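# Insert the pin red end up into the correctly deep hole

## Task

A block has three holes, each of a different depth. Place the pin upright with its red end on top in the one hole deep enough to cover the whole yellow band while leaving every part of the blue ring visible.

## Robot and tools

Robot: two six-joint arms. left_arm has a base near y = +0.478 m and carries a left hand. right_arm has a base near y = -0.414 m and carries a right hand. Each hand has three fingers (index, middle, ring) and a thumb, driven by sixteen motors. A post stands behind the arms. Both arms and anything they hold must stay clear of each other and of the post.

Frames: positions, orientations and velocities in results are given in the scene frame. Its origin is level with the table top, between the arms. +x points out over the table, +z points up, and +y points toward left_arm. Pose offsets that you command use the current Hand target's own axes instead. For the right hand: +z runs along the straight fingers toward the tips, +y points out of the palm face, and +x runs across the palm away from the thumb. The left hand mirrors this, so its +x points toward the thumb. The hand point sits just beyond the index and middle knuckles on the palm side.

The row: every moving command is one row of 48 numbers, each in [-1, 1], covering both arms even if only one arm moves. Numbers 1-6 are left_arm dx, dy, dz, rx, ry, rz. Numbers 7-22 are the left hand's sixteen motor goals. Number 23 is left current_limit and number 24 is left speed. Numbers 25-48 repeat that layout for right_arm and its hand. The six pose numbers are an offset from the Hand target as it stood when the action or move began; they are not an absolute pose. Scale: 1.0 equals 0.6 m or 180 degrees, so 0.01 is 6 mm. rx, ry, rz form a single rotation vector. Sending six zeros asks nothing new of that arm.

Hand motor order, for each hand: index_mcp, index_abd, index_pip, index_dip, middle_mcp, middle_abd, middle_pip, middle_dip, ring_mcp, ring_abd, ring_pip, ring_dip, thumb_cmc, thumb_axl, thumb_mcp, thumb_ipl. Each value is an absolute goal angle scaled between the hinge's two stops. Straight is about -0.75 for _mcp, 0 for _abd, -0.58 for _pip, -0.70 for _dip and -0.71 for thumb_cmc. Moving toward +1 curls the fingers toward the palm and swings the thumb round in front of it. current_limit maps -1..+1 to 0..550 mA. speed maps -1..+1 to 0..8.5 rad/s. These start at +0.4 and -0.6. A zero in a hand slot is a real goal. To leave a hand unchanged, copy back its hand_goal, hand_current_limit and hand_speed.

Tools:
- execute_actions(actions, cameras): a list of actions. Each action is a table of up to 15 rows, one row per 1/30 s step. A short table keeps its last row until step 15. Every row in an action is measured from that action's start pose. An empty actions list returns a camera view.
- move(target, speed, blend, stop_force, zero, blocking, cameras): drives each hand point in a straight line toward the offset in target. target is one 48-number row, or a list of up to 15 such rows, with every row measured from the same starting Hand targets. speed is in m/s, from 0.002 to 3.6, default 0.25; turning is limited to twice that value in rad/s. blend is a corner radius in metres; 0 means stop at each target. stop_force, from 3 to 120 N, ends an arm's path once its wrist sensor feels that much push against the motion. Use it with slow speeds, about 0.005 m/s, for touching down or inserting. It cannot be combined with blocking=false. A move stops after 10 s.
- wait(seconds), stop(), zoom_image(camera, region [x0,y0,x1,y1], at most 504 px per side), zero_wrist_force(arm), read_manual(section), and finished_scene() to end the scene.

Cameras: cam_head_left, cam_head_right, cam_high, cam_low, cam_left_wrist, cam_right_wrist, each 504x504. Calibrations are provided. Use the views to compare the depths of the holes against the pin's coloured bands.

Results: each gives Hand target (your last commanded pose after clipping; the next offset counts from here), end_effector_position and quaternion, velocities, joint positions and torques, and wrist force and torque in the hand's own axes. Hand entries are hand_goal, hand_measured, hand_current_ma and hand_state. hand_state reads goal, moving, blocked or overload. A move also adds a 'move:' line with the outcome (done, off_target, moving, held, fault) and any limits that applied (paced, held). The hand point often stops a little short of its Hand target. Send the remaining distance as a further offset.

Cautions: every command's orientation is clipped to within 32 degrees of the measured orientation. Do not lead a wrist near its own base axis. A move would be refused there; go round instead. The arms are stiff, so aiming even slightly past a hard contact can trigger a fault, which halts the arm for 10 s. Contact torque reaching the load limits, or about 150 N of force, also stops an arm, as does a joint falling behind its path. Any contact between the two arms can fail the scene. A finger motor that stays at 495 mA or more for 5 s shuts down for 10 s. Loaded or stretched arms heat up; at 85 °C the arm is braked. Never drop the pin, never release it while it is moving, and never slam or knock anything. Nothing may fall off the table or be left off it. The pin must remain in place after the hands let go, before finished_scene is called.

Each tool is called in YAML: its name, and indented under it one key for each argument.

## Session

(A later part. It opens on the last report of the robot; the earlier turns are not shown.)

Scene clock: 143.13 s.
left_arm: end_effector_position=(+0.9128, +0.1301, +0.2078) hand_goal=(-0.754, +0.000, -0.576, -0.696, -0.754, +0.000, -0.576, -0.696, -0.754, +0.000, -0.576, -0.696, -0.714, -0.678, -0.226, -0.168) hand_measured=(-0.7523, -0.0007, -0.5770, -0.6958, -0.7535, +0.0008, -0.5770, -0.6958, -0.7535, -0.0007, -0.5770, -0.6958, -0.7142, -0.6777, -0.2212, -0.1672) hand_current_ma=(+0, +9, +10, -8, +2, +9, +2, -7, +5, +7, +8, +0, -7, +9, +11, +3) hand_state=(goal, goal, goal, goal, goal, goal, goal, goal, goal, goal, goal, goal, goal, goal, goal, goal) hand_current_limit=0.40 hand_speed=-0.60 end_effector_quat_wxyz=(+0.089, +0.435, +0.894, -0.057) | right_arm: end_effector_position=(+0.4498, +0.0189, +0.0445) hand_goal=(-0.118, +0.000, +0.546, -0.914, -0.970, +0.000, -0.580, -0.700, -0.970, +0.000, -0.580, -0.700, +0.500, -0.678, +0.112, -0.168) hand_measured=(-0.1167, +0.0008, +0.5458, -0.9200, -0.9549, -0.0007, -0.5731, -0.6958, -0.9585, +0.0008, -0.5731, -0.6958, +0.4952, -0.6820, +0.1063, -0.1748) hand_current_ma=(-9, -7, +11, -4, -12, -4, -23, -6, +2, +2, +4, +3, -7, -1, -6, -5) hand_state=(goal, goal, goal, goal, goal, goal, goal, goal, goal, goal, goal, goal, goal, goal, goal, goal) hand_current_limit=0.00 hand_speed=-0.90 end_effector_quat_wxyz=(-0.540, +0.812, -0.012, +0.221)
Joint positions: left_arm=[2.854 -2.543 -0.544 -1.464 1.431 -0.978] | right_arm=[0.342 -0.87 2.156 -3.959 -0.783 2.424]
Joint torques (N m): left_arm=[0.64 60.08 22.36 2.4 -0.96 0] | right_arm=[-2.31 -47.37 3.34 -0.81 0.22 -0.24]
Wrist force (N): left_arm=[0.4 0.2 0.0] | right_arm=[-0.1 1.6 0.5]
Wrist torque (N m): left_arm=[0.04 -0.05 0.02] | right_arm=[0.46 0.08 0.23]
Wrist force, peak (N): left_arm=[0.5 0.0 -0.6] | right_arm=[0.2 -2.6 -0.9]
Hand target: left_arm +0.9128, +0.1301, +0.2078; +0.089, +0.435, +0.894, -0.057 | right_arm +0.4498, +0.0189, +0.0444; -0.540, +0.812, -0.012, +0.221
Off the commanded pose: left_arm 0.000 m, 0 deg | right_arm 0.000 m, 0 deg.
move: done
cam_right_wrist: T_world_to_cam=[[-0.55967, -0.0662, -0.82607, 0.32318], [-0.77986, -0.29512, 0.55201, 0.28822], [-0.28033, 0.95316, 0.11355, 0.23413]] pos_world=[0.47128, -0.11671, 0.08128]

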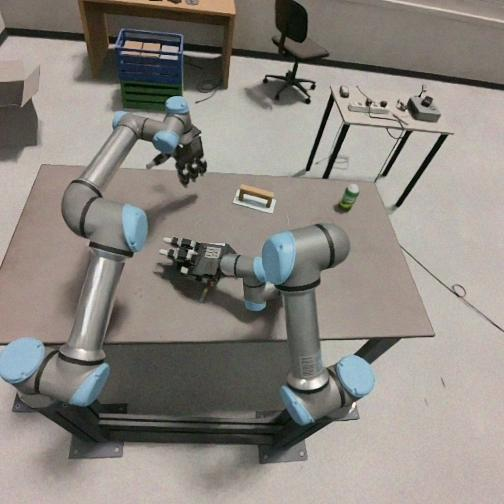

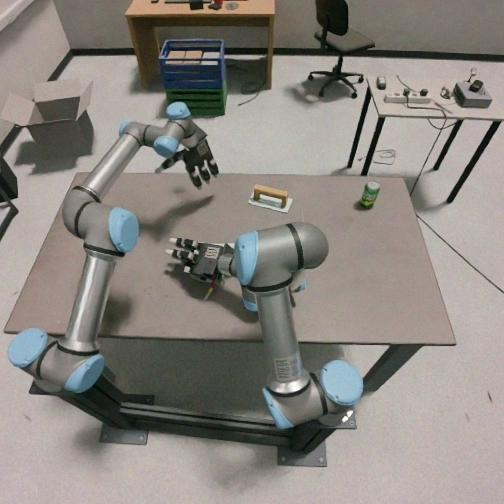

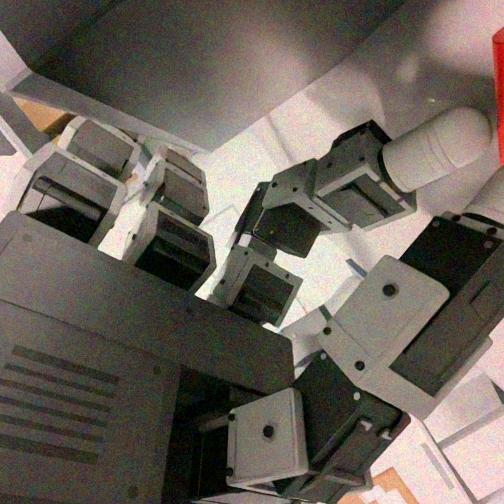

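move:
  target: [0,0,0,0,0,0,-0.754,0,-0.576,-0.696,-0.754,0,-0.576,-0.696,-0.754,0,-0.576,-0.696,-0.714,-0.678,-0.226,-0.168,0.4,-0.6,0,0,0,0,0,0,-0.05,0,0.547,-0.913,-0.97,0,-0.58,-0.70,-0.97,0,-0.58,-0.70,0.5,-0.677,0.18,-0.14,0.0,-0.9]
  speed: 0.02
  cameras: ["cam_head_left","cam_head_right","cam_right_wrist"]

zoom_image:
  camera: "cam_head_right"
  region: [180, 245, 240, 305]

zoom_image:
  camera: "cam_right_wrist"
  region: [350, 0, 504, 200]

Scene clock: 145.83 s.
left_arm: end_effector_position=(+0.9128, +0.1301, +0.2078) hand_goal=(-0.754, +0.000, -0.576, -0.696, -0.754, +0.000, -0.576, -0.696, -0.754, +0.000, -0.576, -0.696, -0.714, -0.678, -0.226, -0.168) hand_measured=(-0.7523, +0.0008, -0.5770, -0.6958, -0.7523, -0.0007, -0.5770, -0.6958, -0.7523, -0.0007, -0.5770, -0.6958, -0.7142, -0.6777, -0.2203, -0.1681) hand_current_ma=(+6, +9, +12, -3, +9, +7, +1, -3, -1, +1, +9, +0, -2, +6, +8, +4) hand_state=(goal, goal, goal, goal, goal, goal, goal, goal, goal, goal, goal, goal, goal, goal, goal, goal) hand_current_limit=0.40 hand_speed=-0.60 end_effector_quat_wxyz=(+0.089, +0.435, +0.894, -0.057) | right_arm: end_effector_position=(+0.4498, +0.0189, +0.0445) hand_goal=(-0.050, +0.000, +0.546, -0.914, -0.970, +0.000, -0.580, -0.700, -0.970, +0.000, -0.580, -0.700, +0.500, -0.678, +0.180, -0.140) hand_measured=(-0.1022, +0.0008, +0.5406, -0.9200, -0.9549, +0.0008, -0.5731, -0.6945, -0.9573, +0.0008, -0.5744, -0.6945, +0.4952, -0.6820, +0.1241, -0.1576) hand_current_ma=(-28, -7, +11, -3, -6, +7, -1, +13, +9, -4, +15, +1, +0, -3, -42, +1) hand_state=(blocked, goal, goal, goal, goal, goal, goal, goal, goal, goal, goal, goal, goal, goal, blocked, goal) hand_current_limit=0.00 hand_speed=-0.90 end_effector_quat_wxyz=(-0.540, +0.812, -0.012, +0.221)
Joint positions: left_arm=[2.854 -2.543 -0.544 -1.464 1.431 -0.978] | right_arm=[0.342 -0.87 2.156 -3.959 -0.783 2.424]
Joint torques (N m): left_arm=[0.13 59.68 22.58 2.35 -1.13 0.12] | right_arm=[-7.01 -34.49 1.28 -2.3 1.16 -0.62]
Wrist force (N): left_arm=[0.1 -0.1 0.0] | right_arm=[0.1 -0.5 0.3]
Wrist torque (N m): left_arm=[-0.01 -0.01 0.01] | right_arm=[0.31 0.07 0.26]
Wrist force, peak (N): left_arm=[0.1 0.0 -0.8] | right_arm=[-0.3 2.0 0.3]
Hand target: left_arm +0.9128, +0.1301, +0.2078; +0.089, +0.435, +0.894, -0.057 | right_arm +0.4498, +0.0189, +0.0444; -0.540, +0.812, -0.012, +0.221
Off the commanded pose: left_arm 0.000 m, 0 deg | right_arm 0.000 m, 0 deg.
move: done
cam_right_wrist: T_world_to_cam=[[-0.55967, -0.0662, -0.82607, 0.32317], [-0.77986, -0.29512, 0.55201, 0.28819], [-0.28033, 0.95316, 0.11355, 0.23423]] pos_world=[0.47128, -0.11681, 0.08128]

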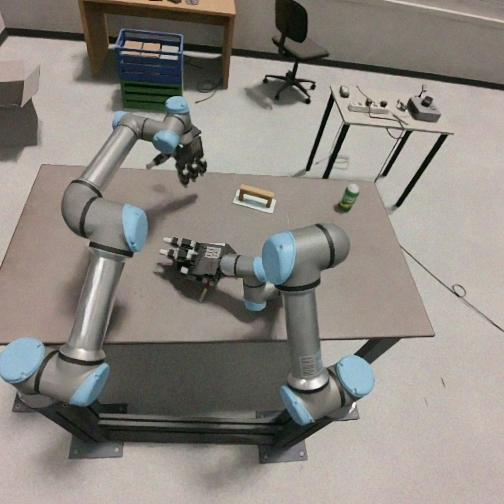

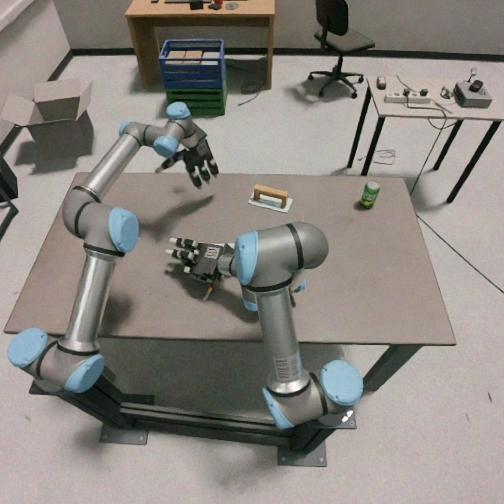

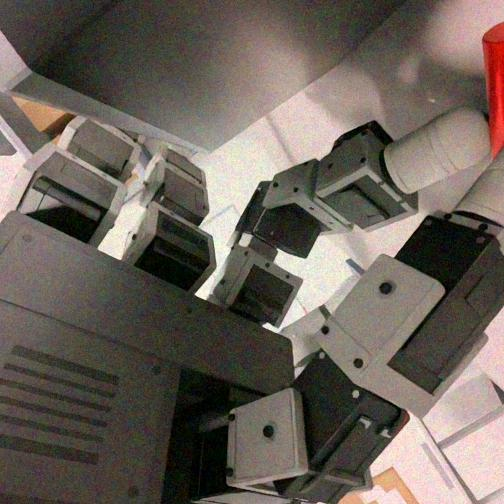

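Scaled by 8.400 from the camera's image (finer frame: 720x720).

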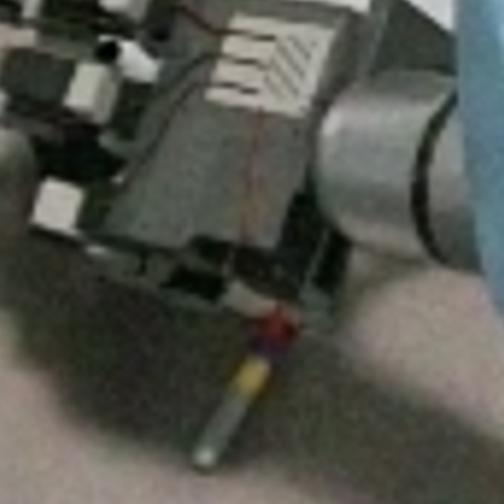

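Scaled by 2.520 from the camera's image (finer frame: 720x720).

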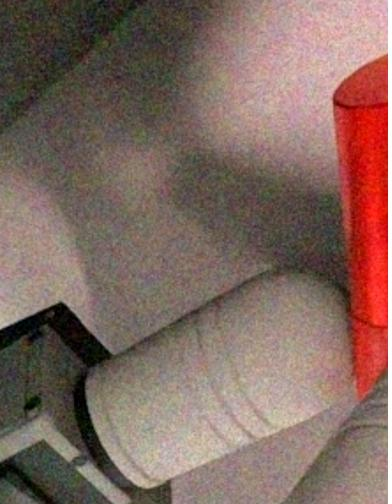

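move:
  target: [0,0,0,0,0,0,-0.754,0,-0.576,-0.696,-0.754,0,-0.576,-0.696,-0.754,0,-0.576,-0.696,-0.714,-0.678,-0.226,-0.168,0.4,-0.6,0,0,0,0,0,0,0.05,0,0.56,-0.88,-0.97,0,-0.58,-0.70,-0.97,0,-0.58,-0.70,0.5,-0.677,0.26,-0.11,0.0,-0.9]
  speed: 0.02
  cameras: ["cam_right_wrist"]

zoom_image:
  camera: "cam_right_wrist"
  region: [350, 0, 504, 200]

Scene clock: 147.53 s.
left_arm: end_effector_position=(+0.9128, +0.1301, +0.2078) hand_goal=(-0.754, +0.000, -0.576, -0.696, -0.754, +0.000, -0.576, -0.696, -0.754, +0.000, -0.576, -0.696, -0.714, -0.678, -0.226, -0.168) hand_measured=(-0.7523, +0.0008, -0.5770, -0.6971, -0.7535, +0.0008, -0.5757, -0.6958, -0.7535, +0.0008, -0.5770, -0.6971, -0.7129, -0.6777, -0.2203, -0.1681) hand_current_ma=(-3, +8, +10, -4, +4, +11, -2, -6, +2, +0, +6, -1, -5, +10, +8, +5) hand_state=(goal, goal, goal, goal, goal, goal, goal, goal, goal, goal, goal, goal, goal, goal, goal, goal) hand_current_limit=0.40 hand_speed=-0.60 end_effector_quat_wxyz=(+0.089, +0.435, +0.894, -0.057) | right_arm: end_effector_position=(+0.4498, +0.0189, +0.0445) hand_goal=(+0.050, +0.000, +0.560, -0.880, -0.970, +0.000, -0.580, -0.700, -0.970, +0.000, -0.580, -0.700, +0.500, -0.678, +0.260, -0.110) hand_measured=(-0.1059, -0.0007, +0.5291, -0.9162, -0.9561, -0.0007, -0.5731, -0.6958, -0.9573, +0.0008, -0.5731, -0.6945, +0.5027, -0.6820, +0.1340, -0.1586) hand_current_ma=(-178, +0, +10, -5, +8, -1, +6, -3, -6, +7, +2, -1, -5, +2, -143, -20) hand_state=(blocked, goal, blocked, blocked, goal, goal, goal, goal, goal, goal, goal, goal, goal, goal, blocked, blocked) hand_current_limit=0.00 hand_speed=-0.90 end_effector_quat_wxyz=(-0.540, +0.812, -0.012, +0.221)
Joint positions: left_arm=[2.854 -2.543 -0.544 -1.464 1.431 -0.978] | right_arm=[0.342 -0.87 2.156 -3.959 -0.783 2.424]
Joint torques (N m): left_arm=[0.92 59.86 23.17 2.42 -1.15 0.01] | right_arm=[-6.86 -27.3 0.54 -3.22 1.67 -0.8]
Wrist force (N): left_arm=[0.0 -0.2 -0.2] | right_arm=[0.0 -2.6 -0.5]
Wrist torque (N m): left_arm=[0.00 -0.01 0.00] | right_arm=[0.21 0.08 0.28]
Wrist force, peak (N): left_arm=[0.4 -0.3 -0.4] | right_arm=[-0.1 -3.1 -0.9]
Hand target: left_arm +0.9128, +0.1301, +0.2078; +0.089, +0.435, +0.894, -0.057 | right_arm +0.4498, +0.0189, +0.0444; -0.540, +0.812, -0.012, +0.221
Off the commanded pose: left_arm 0.000 m, 0 deg | right_arm 0.000 m, 0 deg.
move: done
cam_right_wrist: T_world_to_cam=[[-0.55967, -0.0662, -0.82607, 0.32317], [-0.77986, -0.29512, 0.55201, 0.28819], [-0.28033, 0.95316, 0.11355, 0.23423]] pos_world=[0.47128, -0.11681, 0.08128]

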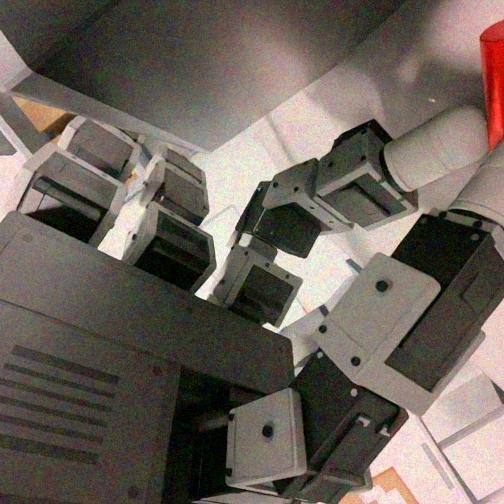

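Scaled by 2.520 from the camera's image (finer frame: 720x720).

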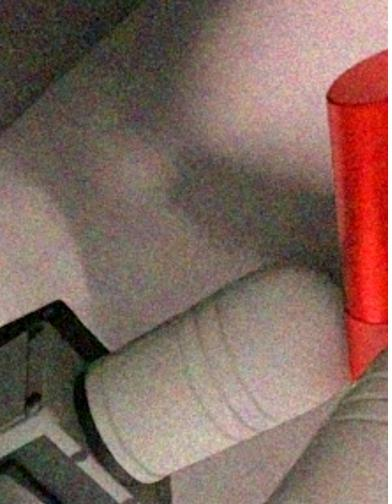

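move:
  target: [0,0,0,0,0,0,-0.754,0,-0.576,-0.696,-0.754,0,-0.576,-0.696,-0.754,0,-0.576,-0.696,-0.714,-0.678,-0.226,-0.168,0.4,-0.6,0.0345,-0.0883,-0.032,0,0,0,0.05,0,0.56,-0.88,-0.97,0,-0.58,-0.70,-0.97,0,-0.58,-0.70,0.5,-0.677,0.26,-0.11,0.0,-0.9]
  speed: 0.03
  cameras: ["cam_right_wrist","cam_head_right","cam_head_left","cam_low","cam_high"]

zoom_image:
  camera: "cam_right_wrist"
  region: [350, 0, 504, 200]

zoom_image:
  camera: "cam_head_right"
  region: [180, 235, 240, 295]

zoom_image:
  camera: "cam_low"
  region: [80, 220, 220, 340]

Scene clock: 152.13 s.
left_arm: end_effector_position=(+0.9128, +0.1301, +0.2078) hand_goal=(-0.754, +0.000, -0.576, -0.696, -0.754, +0.000, -0.576, -0.696, -0.754, +0.000, -0.576, -0.696, -0.714, -0.678, -0.226, -0.168) hand_measured=(-0.7535, +0.0008, -0.5770, -0.6958, -0.7535, -0.0007, -0.5770, -0.6958, -0.7535, -0.0007, -0.5770, -0.6958, -0.7142, -0.6777, -0.2212, -0.1672) hand_current_ma=(+1, +11, +12, -10, +2, +8, +0, -5, +5, +5, +12, -2, -4, +8, +8, +7) hand_state=(goal, goal, goal, goal, goal, goal, goal, goal, goal, goal, goal, goal, goal, goal, goal, goal) hand_current_limit=0.40 hand_speed=-0.60 end_effector_quat_wxyz=(+0.089, +0.435, +0.894, -0.057) | right_arm: end_effector_position=(+0.4497, +0.0188, +0.1043) hand_goal=(+0.050, +0.000, +0.560, -0.880, -0.970, +0.000, -0.580, -0.700, -0.970, +0.000, -0.580, -0.700, +0.500, -0.678, +0.260, -0.110) hand_measured=(-0.0805, +0.0008, +0.5227, -0.9162, -0.9573, +0.0008, -0.5731, -0.6958, -0.9573, -0.0007, -0.5731, -0.6945, +0.5027, -0.6746, +0.1687, -0.1586) hand_current_ma=(-133, +19, +2, -4, -13, +3, +8, -5, +7, -6, +4, +4, -2, -8, -74, -28) hand_state=(blocked, goal, blocked, blocked, goal, goal, goal, goal, goal, goal, goal, goal, goal, goal, blocked, blocked) hand_current_limit=0.00 hand_speed=-0.90 end_effector_quat_wxyz=(-0.540, +0.812, -0.012, +0.221)
Joint positions: left_arm=[2.854 -2.543 -0.544 -1.464 1.431 -0.978] | right_arm=[0.342 -1.03 2.166 -3.81 -0.783 2.424]
Joint torques (N m): left_arm=[0.66 60.16 22.79 2.39 -1.25 0.1] | right_arm=[-6.96 -48.21 -21.52 -0.63 2.76 -1.55]
Wrist force (N): left_arm=[0.2 0.0 -0.4] | right_arm=[-0.2 1.6 0.3]
Wrist torque (N m): left_arm=[0.03 -0.03 0.01] | right_arm=[0.49 0.09 0.21]
Wrist force, peak (N): left_arm=[0.1 0.3 -0.8] | right_arm=[0.1 -3.4 -0.7]
Hand target: left_arm +0.9128, +0.1301, +0.2078; +0.089, +0.435, +0.894, -0.057 | right_arm +0.4497, +0.0189, +0.1045; -0.540, +0.812, -0.012, +0.221
Off the commanded pose: left_arm 0.000 m, 0 deg | right_arm 0.000 m, 0 deg.
move: done
cam_right_wrist: T_world_to_cam=[[-0.55979, -0.06618, -0.82599, 0.37265], [-0.77981, -0.29504, 0.55214, 0.25501], [-0.28024, 0.95319, 0.11355, 0.22736]] pos_world=[0.47118, -0.11681, 0.14118]
Images, in order (width x height): cam_head_left 504x504, cam_head_right 504x504, cam_high 504x504, cam_low 504x504, cam_right_wrist 504x504.

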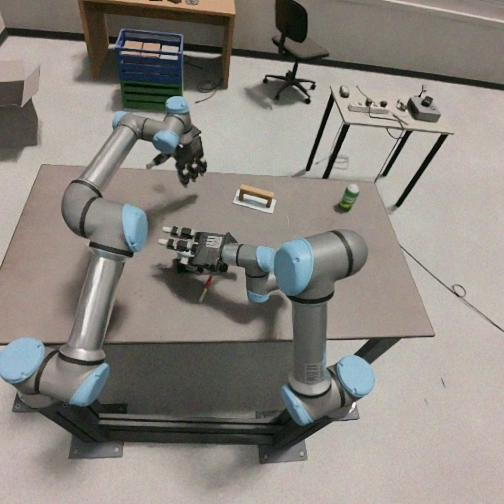

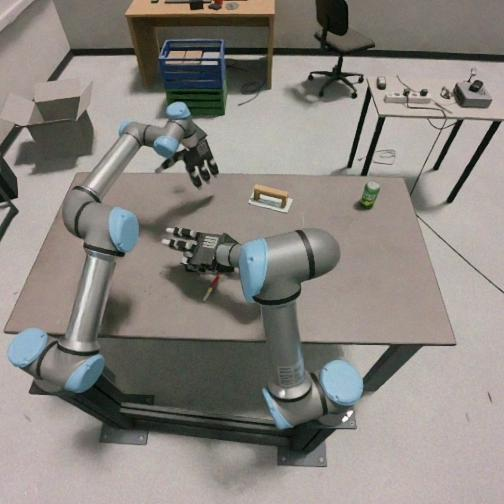

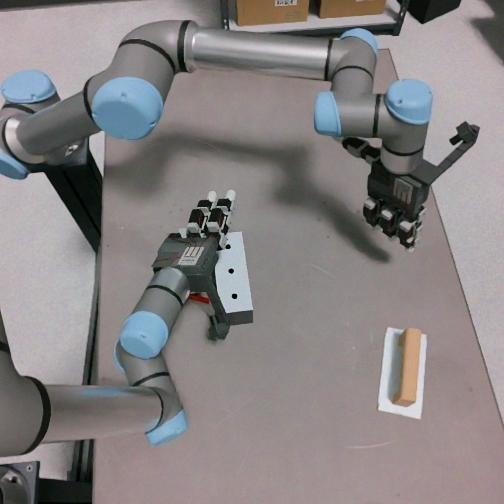

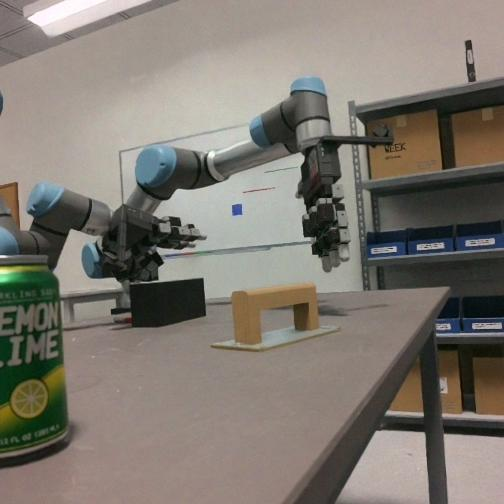

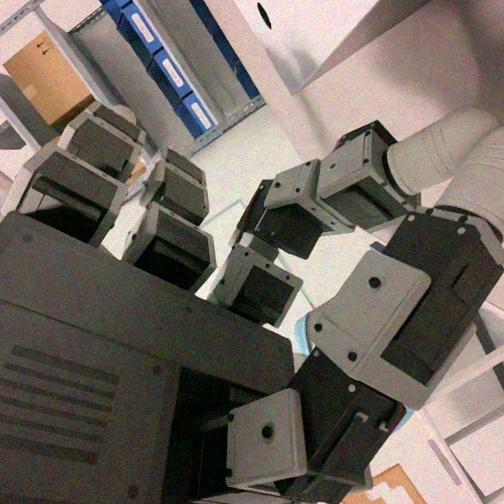

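Scaled by 2.520 from the camera's image (finer frame: 720x720).

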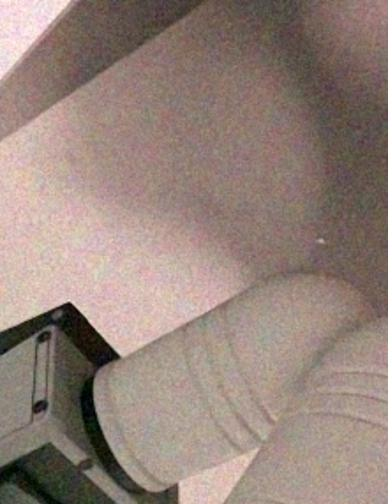

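Scaled by 8.400 from the camera's image (finer frame: 720x720).

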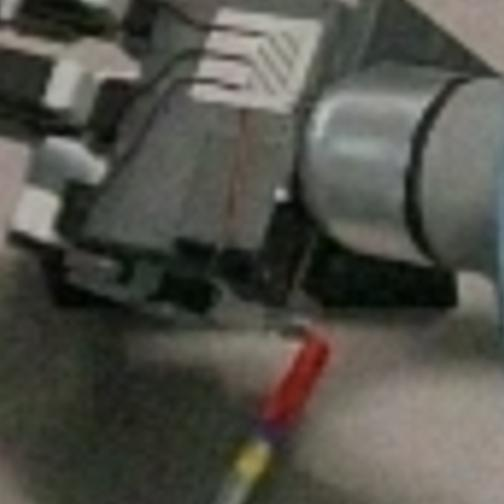

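Scaled by 3.600 from the camera's image (finer frame: 720x720).

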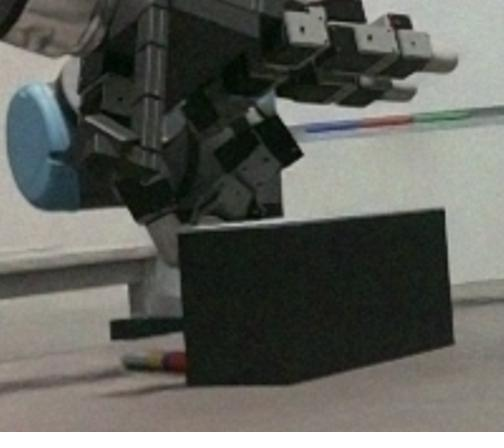

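move:
  target: [0,0,0,0,0,0,-0.754,0,-0.576,-0.696,-0.754,0,-0.576,-0.696,-0.754,0,-0.576,-0.696,-0.714,-0.678,-0.226,-0.168,0.4,-0.6,0,0,0,0,0,0,-0.338,0,0.657,-0.913,-0.97,0,-0.58,-0.70,-0.97,0,-0.58,-0.70,0.5,-0.677,0.0,-0.167,0.0,-0.7]
  speed: 0.03
  cameras: ["cam_right_wrist","cam_head_right","cam_head_left","cam_low","cam_high"]

zoom_image:
  camera: "cam_head_left"
  region: [180, 250, 240, 310]

zoom_image:
  camera: "cam_head_right"
  region: [180, 250, 240, 310]

zoom_image:
  camera: "cam_high"
  region: [150, 260, 230, 340]

zoom_image:
  camera: "cam_low"
  region: [80, 270, 160, 350]

Scene clock: 156.80 s.
left_arm: end_effector_position=(+0.9128, +0.1301, +0.2078) hand_goal=(-0.754, +0.000, -0.576, -0.696, -0.754, +0.000, -0.576, -0.696, -0.754, +0.000, -0.576, -0.696, -0.714, -0.678, -0.226, -0.168) hand_measured=(-0.7523, +0.0008, -0.5757, -0.6958, -0.7535, +0.0008, -0.5770, -0.6958, -0.7535, +0.0008, -0.5770, -0.6958, -0.7154, -0.6777, -0.2203, -0.1672) hand_current_ma=(+3, +5, +12, -7, +4, +7, +1, -5, +5, +6, +11, -5, -4, +4, +7, +3) hand_state=(goal, goal, goal, goal, goal, goal, goal, goal, goal, goal, goal, goal, goal, goal, goal, goal) hand_current_limit=0.40 hand_speed=-0.60 end_effector_quat_wxyz=(+0.089, +0.435, +0.894, -0.057) | right_arm: end_effector_position=(+0.4497, +0.0189, +0.1045) hand_goal=(-0.338, +0.000, +0.656, -0.914, -0.970, +0.000, -0.580, -0.700, -0.970, +0.000, -0.580, -0.700, +0.500, -0.678, +0.000, -0.168) hand_measured=(-0.3266, -0.0007, +0.6459, -0.9213, -0.9573, +0.0008, -0.5731, -0.6945, -0.9585, -0.0007, -0.5731, -0.6945, +0.4952, -0.6830, +0.0004, -0.1738) hand_current_ma=(+3, +4, +7, +9, -16, +7, -12, -10, -2, +9, +3, +16, -18, -4, +1, +6) hand_state=(goal, goal, goal, goal, goal, goal, goal, goal, goal, goal, goal, goal, goal, goal, goal, goal) hand_current_limit=0.00 hand_speed=-0.70 end_effector_quat_wxyz=(-0.540, +0.812, -0.012, +0.221)
Joint positions: left_arm=[2.854 -2.543 -0.544 -1.464 1.431 -0.978] | right_arm=[0.342 -1.03 2.166 -3.809 -0.783 2.424]
Joint torques (N m): left_arm=[0.63 60.76 22.82 2.49 -1.36 0.13] | right_arm=[-7.38 -47.39 -23.67 -0.59 2.34 -1.39]
Wrist force (N): left_arm=[0.1 0.1 -0.2] | right_arm=[0.0 1.6 0.2]
Wrist torque (N m): left_arm=[0.03 -0.02 0.02] | right_arm=[0.48 0.07 0.23]
Wrist force, peak (N): left_arm=[0.3 0.0 -0.7] | right_arm=[-0.3 2.1 0.1]
Hand target: left_arm +0.9128, +0.1301, +0.2078; +0.089, +0.435, +0.894, -0.057 | right_arm +0.4497, +0.0189, +0.1045; -0.540, +0.812, -0.012, +0.221
Off the commanded pose: left_arm 0.000 m, 0 deg | right_arm 0.000 m, 0 deg.
move: done
cam_right_wrist: T_world_to_cam=[[-0.55967, -0.0662, -0.82607, 0.37268], [-0.77986, -0.29512, 0.55201, 0.25499], [-0.28033, 0.95316, 0.11355, 0.22739]] pos_world=[0.47118, -0.11681, 0.14128]
Images, in order (width x height): cam_head_left 504x504, cam_head_right 504x504, cam_high 504x504, cam_low 504x504, cam_right_wrist 504x504.

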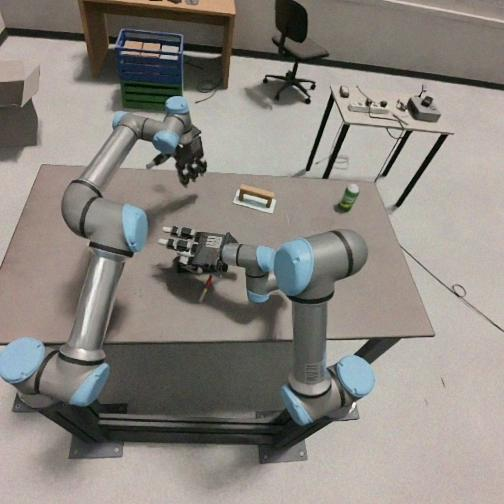

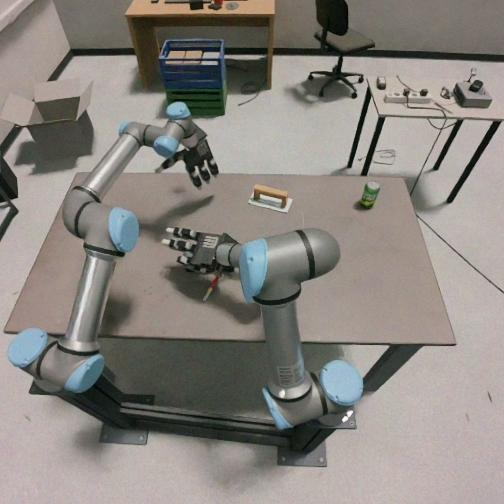

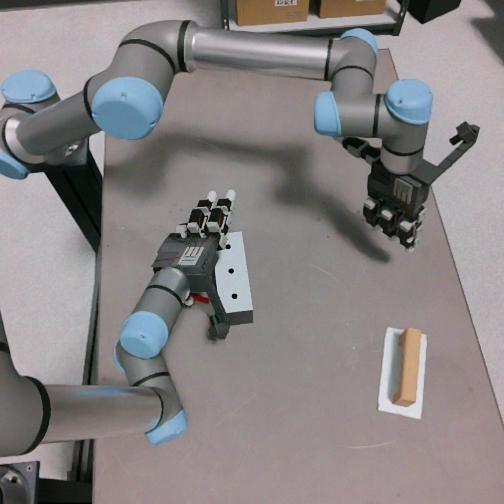

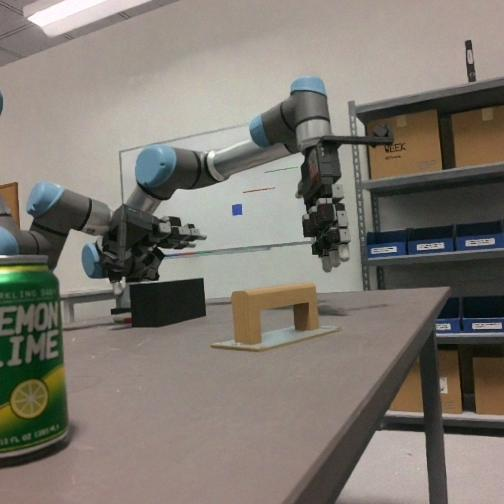

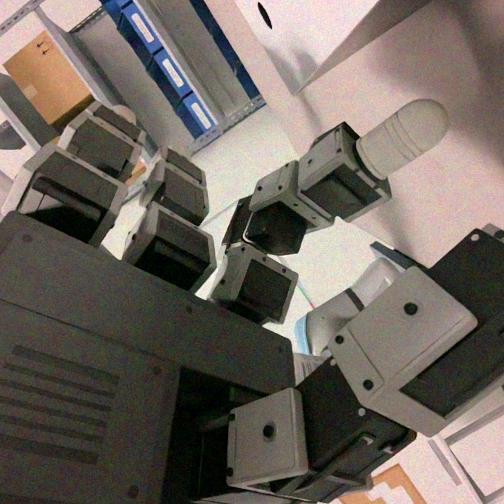

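Scaled by 8.400 from the camera's image (finer frame: 720x720).

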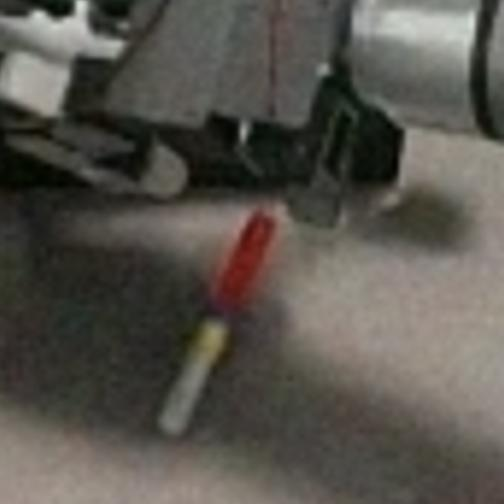

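Scaled by 8.400 from the camera's image (finer frame: 720x720).

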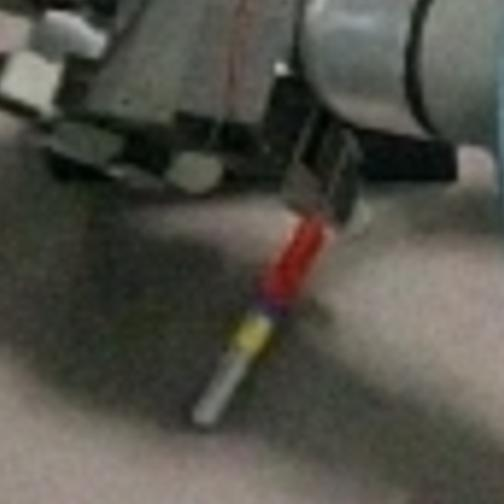

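Scaled by 6.300 from the camera's image (finer frame: 720x720).

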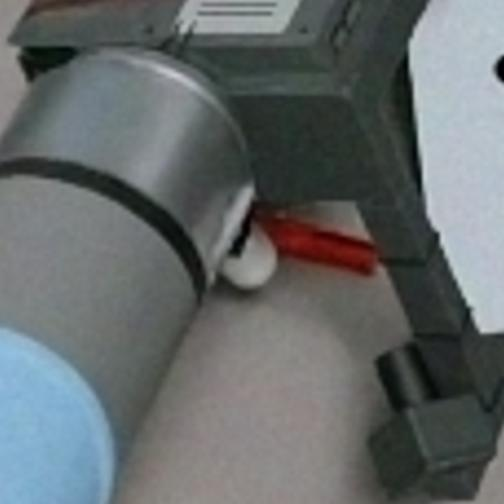

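Scaled by 6.300 from the camera's image (finer frame: 720x720).

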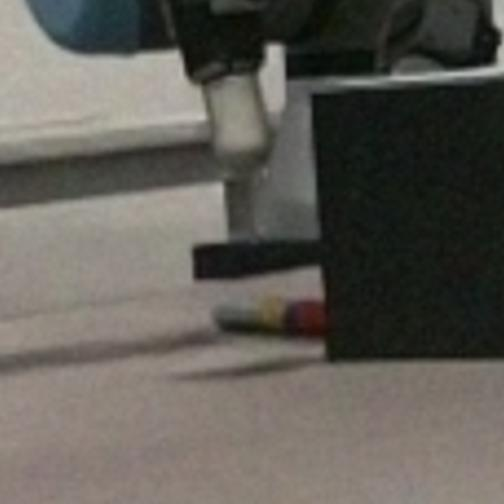

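move:
  target:
    - [0,0,0,0,0,0,-0.754,0,-0.576,-0.696,-0.754,0,-0.576,-0.696,-0.754,0,-0.576,-0.696,-0.714,-0.678,-0.226,-0.168,0.4,-0.6,-0.0333,0.0851,0.0309,0,0,0,-0.233,0,0.606,-0.913,-0.97,0,-0.58,-0.70,-0.97,0,-0.58,-0.70,0.5,-0.677,0.056,-0.167,0.0,-0.7]
    - [0,0,0,0,0,0,-0.754,0,-0.576,-0.696,-0.754,0,-0.576,-0.696,-0.754,0,-0.576,-0.696,-0.714,-0.678,-0.226,-0.168,0.4,-0.6,-0.0363,0.0929,0.0337,0,0,0,-0.233,0,0.606,-0.913,-0.97,0,-0.58,-0.70,-0.97,0,-0.58,-0.70,0.5,-0.677,0.056,-0.167,0.0,-0.7]
    - [0,0,0,0,0,0,-0.754,0,-0.576,-0.696,-0.754,0,-0.576,-0.696,-0.754,0,-0.576,-0.696,-0.714,-0.678,-0.226,-0.168,0.4,-0.6,-0.0363,0.0929,0.0337,0,0,0,-0.12,0,0.54,-0.913,-0.97,0,-0.58,-0.70,-0.97,0,-0.58,-0.70,0.5,-0.677,0.112,-0.167,0.0,-0.9]
  speed: [0.06,0.01,0.01]
  cameras: ["cam_right_wrist","cam_head_right"]

zoom_image:
  camera: "cam_head_right"
  region: [180, 250, 240, 310]

zoom_image:
  camera: "cam_right_wrist"
  region: [350, 0, 504, 200]

Scene clock: 168.10 s.
left_arm: end_effector_position=(+0.9128, +0.1301, +0.2078) hand_goal=(-0.754, +0.000, -0.576, -0.696, -0.754, +0.000, -0.576, -0.696, -0.754, +0.000, -0.576, -0.696, -0.714, -0.678, -0.226, -0.168) hand_measured=(-0.7523, +0.0008, -0.5770, -0.6958, -0.7523, -0.0007, -0.5770, -0.6958, -0.7523, +0.0008, -0.5770, -0.6958, -0.7142, -0.6777, -0.2203, -0.1681) hand_current_ma=(+2, +9, +10, -3, +10, +9, -4, -10, +3, +2, +7, -2, -5, +5, +9, +3) hand_state=(goal, goal, goal, goal, goal, goal, goal, goal, goal, goal, goal, goal, goal, goal, goal, goal) hand_current_limit=0.40 hand_speed=-0.60 end_effector_quat_wxyz=(+0.089, +0.435, +0.894, -0.057) | right_arm: end_effector_position=(+0.4498, +0.0190, +0.0413) hand_goal=(-0.120, +0.000, +0.540, -0.914, -0.970, +0.000, -0.580, -0.700, -0.970, +0.000, -0.580, -0.700, +0.500, -0.678, +0.112, -0.168) hand_measured=(-0.1288, +0.0081, +0.5432, -0.9124, -0.9561, -0.0007, -0.5731, -0.6958, -0.9585, -0.0007, -0.5731, -0.6958, +0.4964, -0.6820, +0.0608, -0.1843) hand_current_ma=(-4, +17, +13, +0, -12, -14, -11, -12, +10, +11, -2, +8, -7, +2, -29, -4) hand_state=(goal, goal, goal, goal, goal, goal, goal, goal, goal, goal, goal, goal, goal, goal, blocked, goal) hand_current_limit=0.00 hand_speed=-0.90 end_effector_quat_wxyz=(-0.540, +0.812, -0.012, +0.221)
Joint positions: left_arm=[2.854 -2.543 -0.544 -1.464 1.431 -0.978] | right_arm=[0.342 -0.862 2.155 -3.966 -0.783 2.424]
Joint torques (N m): left_arm=[0.64 60.36 22.31 2.43 -1.51 0.11] | right_arm=[-4.16 -10.12 -15.94 -0.83 0.37 0.45]
Wrist force (N): left_arm=[0.2 0.1 -0.2] | right_arm=[1.7 -23.3 -11.7]
Wrist torque (N m): left_arm=[0.03 -0.03 -0.01] | right_arm=[-1.34 -0.18 0.55]
Wrist force, peak (N): left_arm=[0.3 -0.1 -0.8] | right_arm=[1.7 -27.0 -10.8]
Hand target: left_arm +0.9128, +0.1301, +0.2078; +0.089, +0.435, +0.894, -0.057 | right_arm +0.4498, +0.0189, +0.0413; -0.540, +0.812, -0.012, +0.221
Off the commanded pose: left_arm 0.000 m, 0 deg | right_arm 0.000 m, 0 deg.
move: done
cam_right_wrist: T_world_to_cam=[[-0.55967, -0.0662, -0.82607, 0.32062], [-0.77986, -0.29512, 0.55201, 0.28993], [-0.28033, 0.95316, 0.11355, 0.23448]] pos_world=[0.47128, -0.11671, 0.07818]
Images, in order (width x height): cam_head_right 504x504, cam_right_wrist 504x504.

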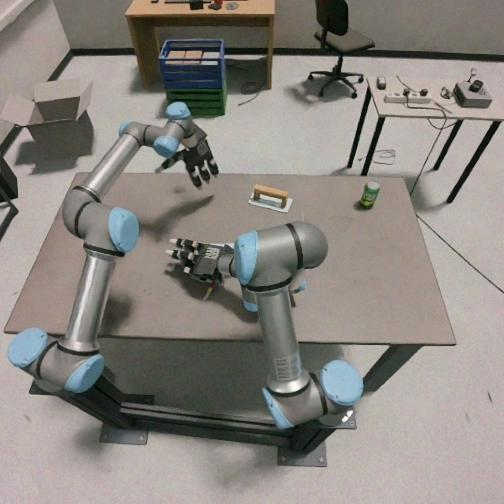

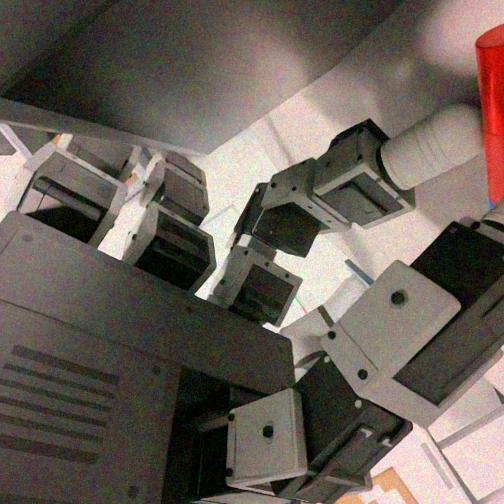

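Scaled by 8.400 from the camera's image (finer frame: 720x720).

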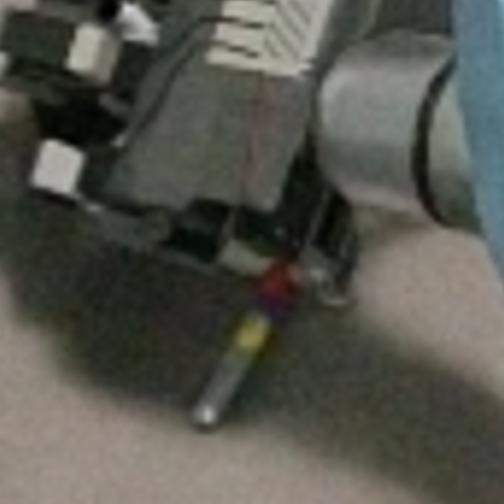

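Scaled by 2.520 from the camera's image (finer frame: 720x720).

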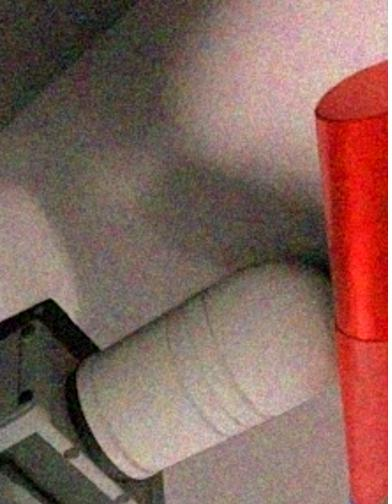

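move:
  target:
    - [0,0,0,0,0,0,-0.754,0,-0.576,-0.696,-0.754,0,-0.576,-0.696,-0.754,0,-0.576,-0.696,-0.714,-0.678,-0.226,-0.168,0.4,-0.6,0.0006,-0.0015,-0.0005,0,0,0,-0.12,0,0.54,-0.913,-0.97,0,-0.58,-0.70,-0.97,0,-0.58,-0.70,0.5,-0.677,0.112,-0.167,0.0,-0.9]
  speed: 0.01
  cameras: ["cam_right_wrist","cam_head_right"]

zoom_image:
  camera: "cam_head_right"
  region: [180, 250, 240, 310]

zoom_image:
  camera: "cam_right_wrist"
  region: [350, 0, 504, 200]

Scene clock: 170.37 s.
left_arm: end_effector_position=(+0.9128, +0.1301, +0.2078) hand_goal=(-0.754, +0.000, -0.576, -0.696, -0.754, +0.000, -0.576, -0.696, -0.754, +0.000, -0.576, -0.696, -0.714, -0.678, -0.226, -0.168) hand_measured=(-0.7523, -0.0007, -0.5770, -0.6958, -0.7535, -0.0007, -0.5770, -0.6958, -0.7535, +0.0008, -0.5770, -0.6958, -0.7142, -0.6767, -0.2203, -0.1672) hand_current_ma=(+6, +5, +6, -7, +5, +13, +1, -2, +1, +3, +4, -2, +0, +7, +6, +1) hand_state=(goal, goal, goal, goal, goal, goal, goal, goal, goal, goal, goal, goal, goal, goal, goal, goal) hand_current_limit=0.40 hand_speed=-0.60 end_effector_quat_wxyz=(+0.089, +0.435, +0.894, -0.057) | right_arm: end_effector_position=(+0.4499, +0.0189, +0.0422) hand_goal=(-0.120, +0.000, +0.540, -0.914, -0.970, +0.000, -0.580, -0.700, -0.970, +0.000, -0.580, -0.700, +0.500, -0.678, +0.112, -0.168) hand_measured=(-0.1179, +0.0008, +0.5394, -0.9137, -0.9549, -0.0007, -0.5731, -0.6945, -0.9573, -0.0007, -0.5731, -0.6945, +0.4952, -0.6820, +0.0618, -0.1853) hand_current_ma=(-14, +5, +8, +10, -18, +3, -2, -1, -5, +1, +9, +4, -3, -4, -25, +4) hand_state=(goal, goal, goal, goal, goal, goal, goal, goal, goal, goal, goal, goal, goal, goal, blocked, goal) hand_current_limit=0.00 hand_speed=-0.90 end_effector_quat_wxyz=(-0.540, +0.812, -0.012, +0.221)
Joint positions: left_arm=[2.854 -2.543 -0.544 -1.464 1.431 -0.978] | right_arm=[0.342 -0.864 2.155 -3.964 -0.783 2.424]
Joint torques (N m): left_arm=[0.82 59.72 22.58 2.41 -1.56 0.13] | right_arm=[-5.68 -45.29 4.7 0.27 -0.27 -0.36]
Wrist force (N): left_arm=[0.4 0.2 -0.2] | right_arm=[0.6 -5.8 -4.5]
Wrist torque (N m): left_arm=[0.04 -0.06 0.02] | right_arm=[-0.08 -0.06 0.28]
Wrist force, peak (N): left_arm=[0.3 -0.3 -0.7] | right_arm=[1.5 -23.6 -12.0]
Hand target: left_arm +0.9128, +0.1301, +0.2078; +0.089, +0.435, +0.894, -0.057 | right_arm +0.4498, +0.0190, +0.0423; -0.540, +0.812, -0.012, +0.221
Off the commanded pose: left_arm 0.000 m, 0 deg | right_arm 0.000 m, 0 deg.
move: done
cam_right_wrist: T_world_to_cam=[[-0.55973, -0.06622, -0.82602, 0.32139], [-0.77982, -0.29511, 0.55208, 0.28941], [-0.28033, 0.95316, 0.11355, 0.23438]] pos_world=[0.47128, -0.11671, 0.07908]
Images, in order (width x height): cam_head_right 504x504, cam_right_wrist 504x504.

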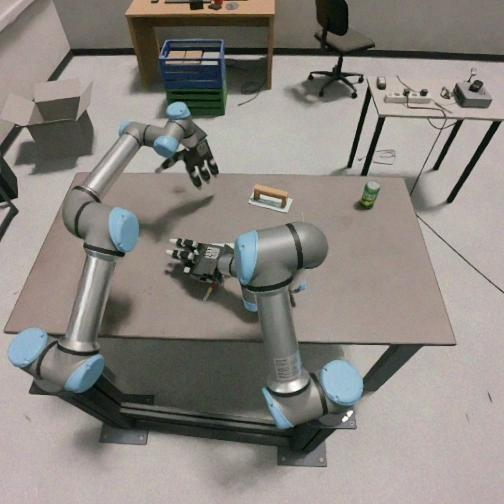

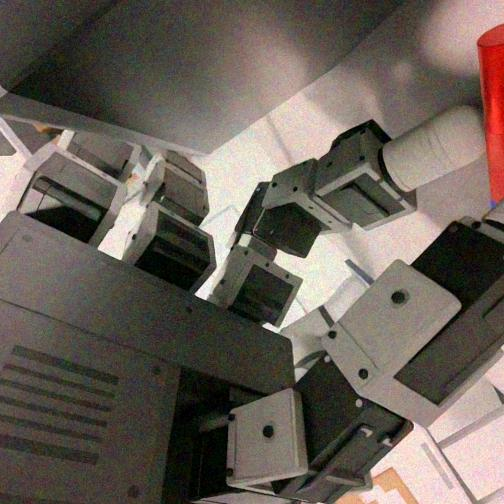

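Scaled by 8.400 from the camera's image (finer frame: 720x720).

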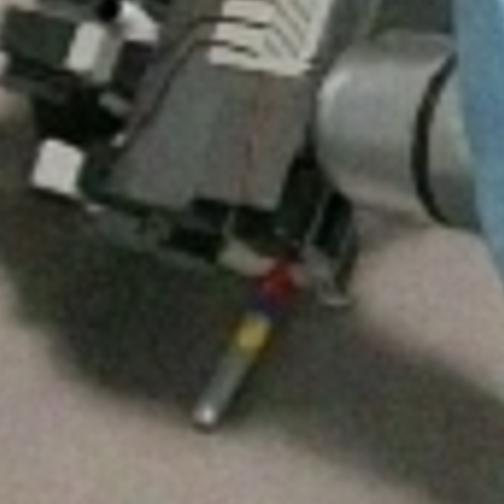

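Scaled by 2.520 from the camera's image (finer frame: 720x720).

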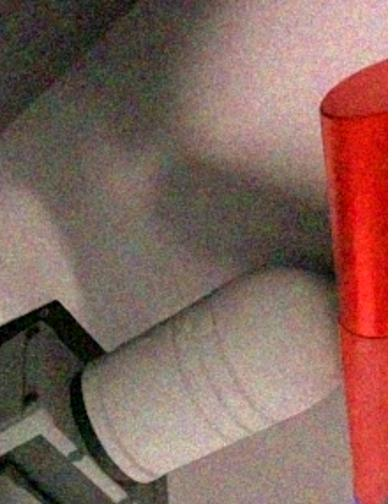

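move:
  target:
    - [0,0,0,0,0,0,-0.754,0,-0.576,-0.696,-0.754,0,-0.576,-0.696,-0.754,0,-0.576,-0.696,-0.714,-0.678,-0.226,-0.168,0.4,-0.6,0.0003,-0.0007,-0.00025,0,0,0,-0.12,0,0.54,-0.913,-0.97,0,-0.58,-0.70,-0.97,0,-0.58,-0.70,0.5,-0.677,0.13,-0.167,0.0,-0.9]
  speed: 0.01
  cameras: ["cam_right_wrist","cam_head_right"]

zoom_image:
  camera: "cam_head_right"
  region: [180, 250, 240, 310]

zoom_image:
  camera: "cam_right_wrist"
  region: [350, 0, 504, 200]

Scene clock: 172.40 s.
left_arm: end_effector_position=(+0.9128, +0.1301, +0.2078) hand_goal=(-0.754, +0.000, -0.576, -0.696, -0.754, +0.000, -0.576, -0.696, -0.754, +0.000, -0.576, -0.696, -0.714, -0.678, -0.226, -0.168) hand_measured=(-0.7535, +0.0008, -0.5770, -0.6958, -0.7535, +0.0008, -0.5770, -0.6958, -0.7535, +0.0008, -0.5770, -0.6958, -0.7142, -0.6777, -0.2203, -0.1672) hand_current_ma=(+0, +11, +11, -8, +3, +2, +1, -3, +2, -1, +6, -1, -13, +5, +9, +2) hand_state=(goal, goal, goal, goal, goal, goal, goal, goal, goal, goal, goal, goal, goal, goal, goal, goal) hand_current_limit=0.40 hand_speed=-0.60 end_effector_quat_wxyz=(+0.089, +0.435, +0.894, -0.057) | right_arm: end_effector_position=(+0.4499, +0.0190, +0.0428) hand_goal=(-0.120, +0.000, +0.540, -0.914, -0.970, +0.000, -0.580, -0.700, -0.970, +0.000, -0.580, -0.700, +0.500, -0.678, +0.130, -0.168) hand_measured=(-0.1167, -0.0007, +0.5381, -0.9188, -0.9561, +0.0008, -0.5731, -0.6958, -0.9573, +0.0008, -0.5731, -0.6958, +0.4952, -0.6820, +0.1232, -0.1729) hand_current_ma=(-11, -5, +11, +6, -9, +6, -12, -8, +13, +9, +10, -5, -14, -8, -2, +15) hand_state=(goal, goal, goal, goal, goal, goal, goal, goal, goal, goal, goal, goal, goal, goal, goal, goal) hand_current_limit=0.00 hand_speed=-0.90 end_effector_quat_wxyz=(-0.540, +0.812, -0.012, +0.221)
Joint positions: left_arm=[2.854 -2.543 -0.544 -1.464 1.431 -0.978] | right_arm=[0.342 -0.866 2.156 -3.963 -0.783 2.424]
Joint torques (N m): left_arm=[1.04 60.19 22.63 2.41 -1.55 0.06] | right_arm=[3.34 -51 4.51 -0.61 -0.75 1.26]
Wrist force (N): left_arm=[-0.1 -0.1 -0.3] | right_arm=[0.4 1.4 0.3]
Wrist torque (N m): left_arm=[0.01 0.00 0.00] | right_arm=[0.43 0.00 0.17]
Wrist force, peak (N): left_arm=[0.1 -0.1 -0.7] | right_arm=[0.7 -5.5 -4.7]
Hand target: left_arm +0.9128, +0.1301, +0.2078; +0.089, +0.435, +0.894, -0.057 | right_arm +0.4499, +0.0190, +0.0428; -0.540, +0.812, -0.012, +0.221
Off the commanded pose: left_arm 0.000 m, 0 deg | right_arm 0.000 m, 0 deg.
move: done
cam_right_wrist: T_world_to_cam=[[-0.55967, -0.0662, -0.82607, 0.32186], [-0.77986, -0.29512, 0.55201, 0.2891], [-0.28033, 0.95316, 0.11355, 0.23431]] pos_world=[0.47128, -0.11671, 0.07968]
Images, in order (width x height): cam_head_right 504x504, cam_right_wrist 504x504.

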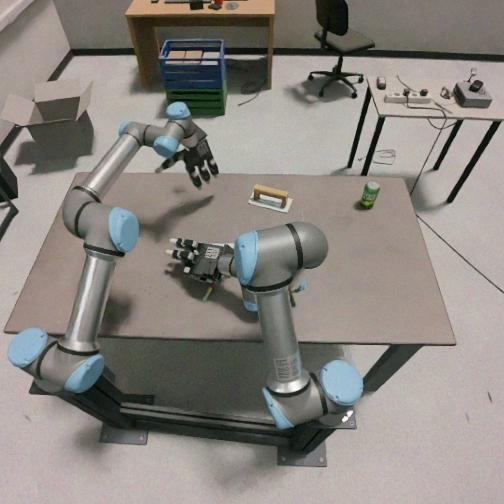

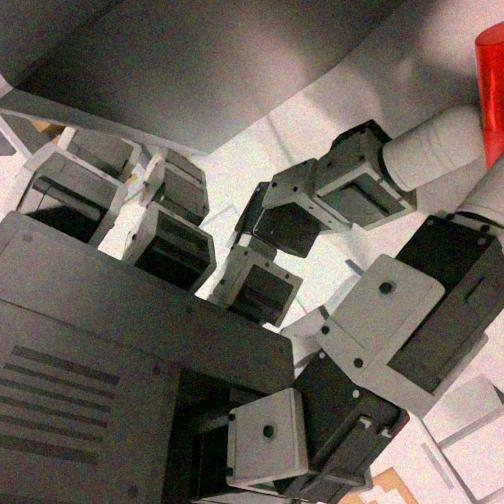

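Scaled by 8.400 from the camera's image (finer frame: 720x720).

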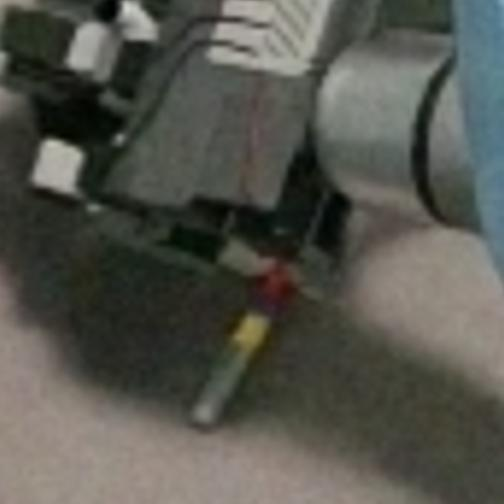

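Scaled by 2.520 from the camera's image (finer frame: 720x720).

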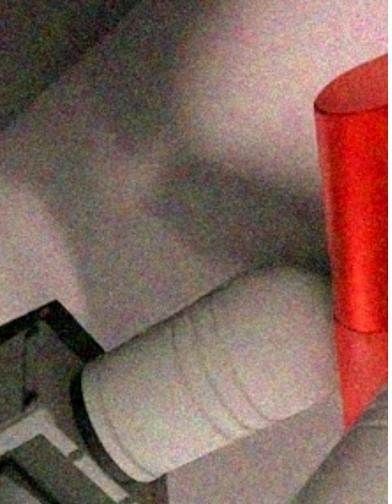

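move:
  target:
    - [0,0,0,0,0,0,-0.754,0,-0.576,-0.696,-0.754,0,-0.576,-0.696,-0.754,0,-0.576,-0.696,-0.714,-0.678,-0.226,-0.168,0.4,-0.6,-0.0005,0.0013,0.0005,0,0,0,-0.12,0,0.54,-0.913,-0.97,0,-0.58,-0.70,-0.97,0,-0.58,-0.70,0.5,-0.677,0.13,-0.167,0.0,-0.9]
    - [0,0,0,0,0,0,-0.754,0,-0.576,-0.696,-0.754,0,-0.576,-0.696,-0.754,0,-0.576,-0.696,-0.714,-0.678,-0.226,-0.168,0.4,-0.6,-0.0005,0.0013,0.0005,0,0,0,0.03,0,0.50,-0.913,-0.97,0,-0.58,-0.70,-0.97,0,-0.58,-0.70,0.5,-0.677,0.25,-0.167,0.2,-0.9]
  speed: 0.01
  cameras: ["cam_right_wrist"]

zoom_image:
  camera: "cam_right_wrist"
  region: [350, 0, 504, 200]

Scene clock: 175.07 s.
left_arm: end_effector_position=(+0.9128, +0.1301, +0.2078) hand_goal=(-0.754, +0.000, -0.576, -0.696, -0.754, +0.000, -0.576, -0.696, -0.754, +0.000, -0.576, -0.696, -0.714, -0.678, -0.226, -0.168) hand_measured=(-0.7535, -0.0007, -0.5770, -0.6958, -0.7535, +0.0008, -0.5770, -0.6958, -0.7535, +0.0008, -0.5770, -0.6971, -0.7154, -0.6767, -0.2212, -0.1672) hand_current_ma=(+3, +0, +7, -5, +5, +10, +4, -4, +4, +5, +6, +2, -5, +8, +9, +0) hand_state=(goal, goal, goal, goal, goal, goal, goal, goal, goal, goal, goal, goal, goal, goal, goal, goal) hand_current_limit=0.40 hand_speed=-0.60 end_effector_quat_wxyz=(+0.089, +0.435, +0.894, -0.057) | right_arm: end_effector_position=(+0.4499, +0.0190, +0.0419) hand_goal=(+0.030, +0.000, +0.500, -0.914, -0.970, +0.000, -0.580, -0.700, -0.970, +0.000, -0.580, -0.700, +0.500, -0.678, +0.250, -0.168) hand_measured=(-0.1095, -0.0007, +0.5278, -0.9188, -0.9549, -0.0007, -0.5731, -0.6958, -0.9585, -0.0007, -0.5718, -0.6945, +0.4952, -0.6820, +0.1430, -0.1967) hand_current_ma=(-134, +3, +8, +0, -9, +4, -20, +8, +13, -5, -6, +2, +0, -16, -117, -3) hand_state=(blocked, goal, blocked, goal, goal, goal, goal, goal, goal, goal, goal, goal, goal, goal, blocked, blocked) hand_current_limit=0.20 hand_speed=-0.90 end_effector_quat_wxyz=(-0.540, +0.812, -0.012, +0.221)
Joint positions: left_arm=[2.854 -2.543 -0.544 -1.464 1.431 -0.978] | right_arm=[0.342 -0.864 2.155 -3.965 -0.783 2.424]
Joint torques (N m): left_arm=[0.56 60.65 22.13 2.43 -1.67 0.16] | right_arm=[3.37 -20.48 -18.99 -2.52 1.16 1.38]
Wrist force (N): left_arm=[0.0 0.1 -0.1] | right_arm=[0.1 -6.4 -0.5]
Wrist torque (N m): left_arm=[0.02 -0.01 -0.01] | right_arm=[0.08 0.04 0.25]
Wrist force, peak (N): left_arm=[0.2 -0.4 -0.6] | right_arm=[0.5 -6.9 -0.7]
Hand target: left_arm +0.9128, +0.1301, +0.2078; +0.089, +0.435, +0.894, -0.057 | right_arm +0.4499, +0.0190, +0.0419; -0.540, +0.812, -0.012, +0.221
Off the commanded pose: left_arm 0.000 m, 0 deg | right_arm 0.000 m, 0 deg.
move: done
cam_right_wrist: T_world_to_cam=[[-0.55967, -0.0662, -0.82607, 0.32111], [-0.77986, -0.29512, 0.55201, 0.2896], [-0.28033, 0.95316, 0.11355, 0.23442]] pos_world=[0.47128, -0.11671, 0.07878]

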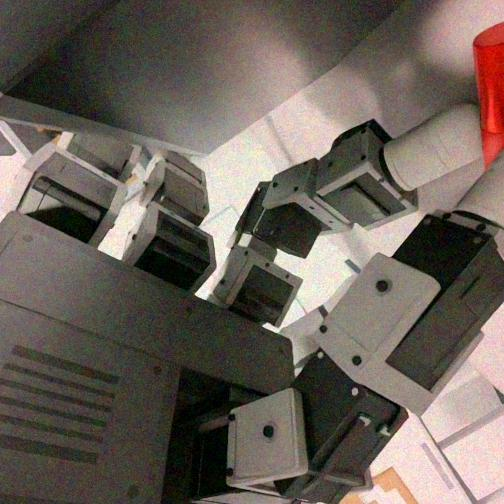

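Scaled by 2.520 from the camera's image (finer frame: 720x720).

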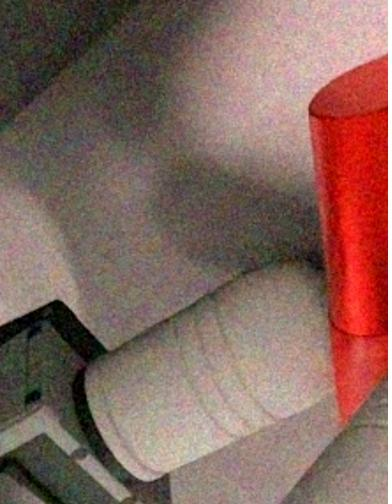

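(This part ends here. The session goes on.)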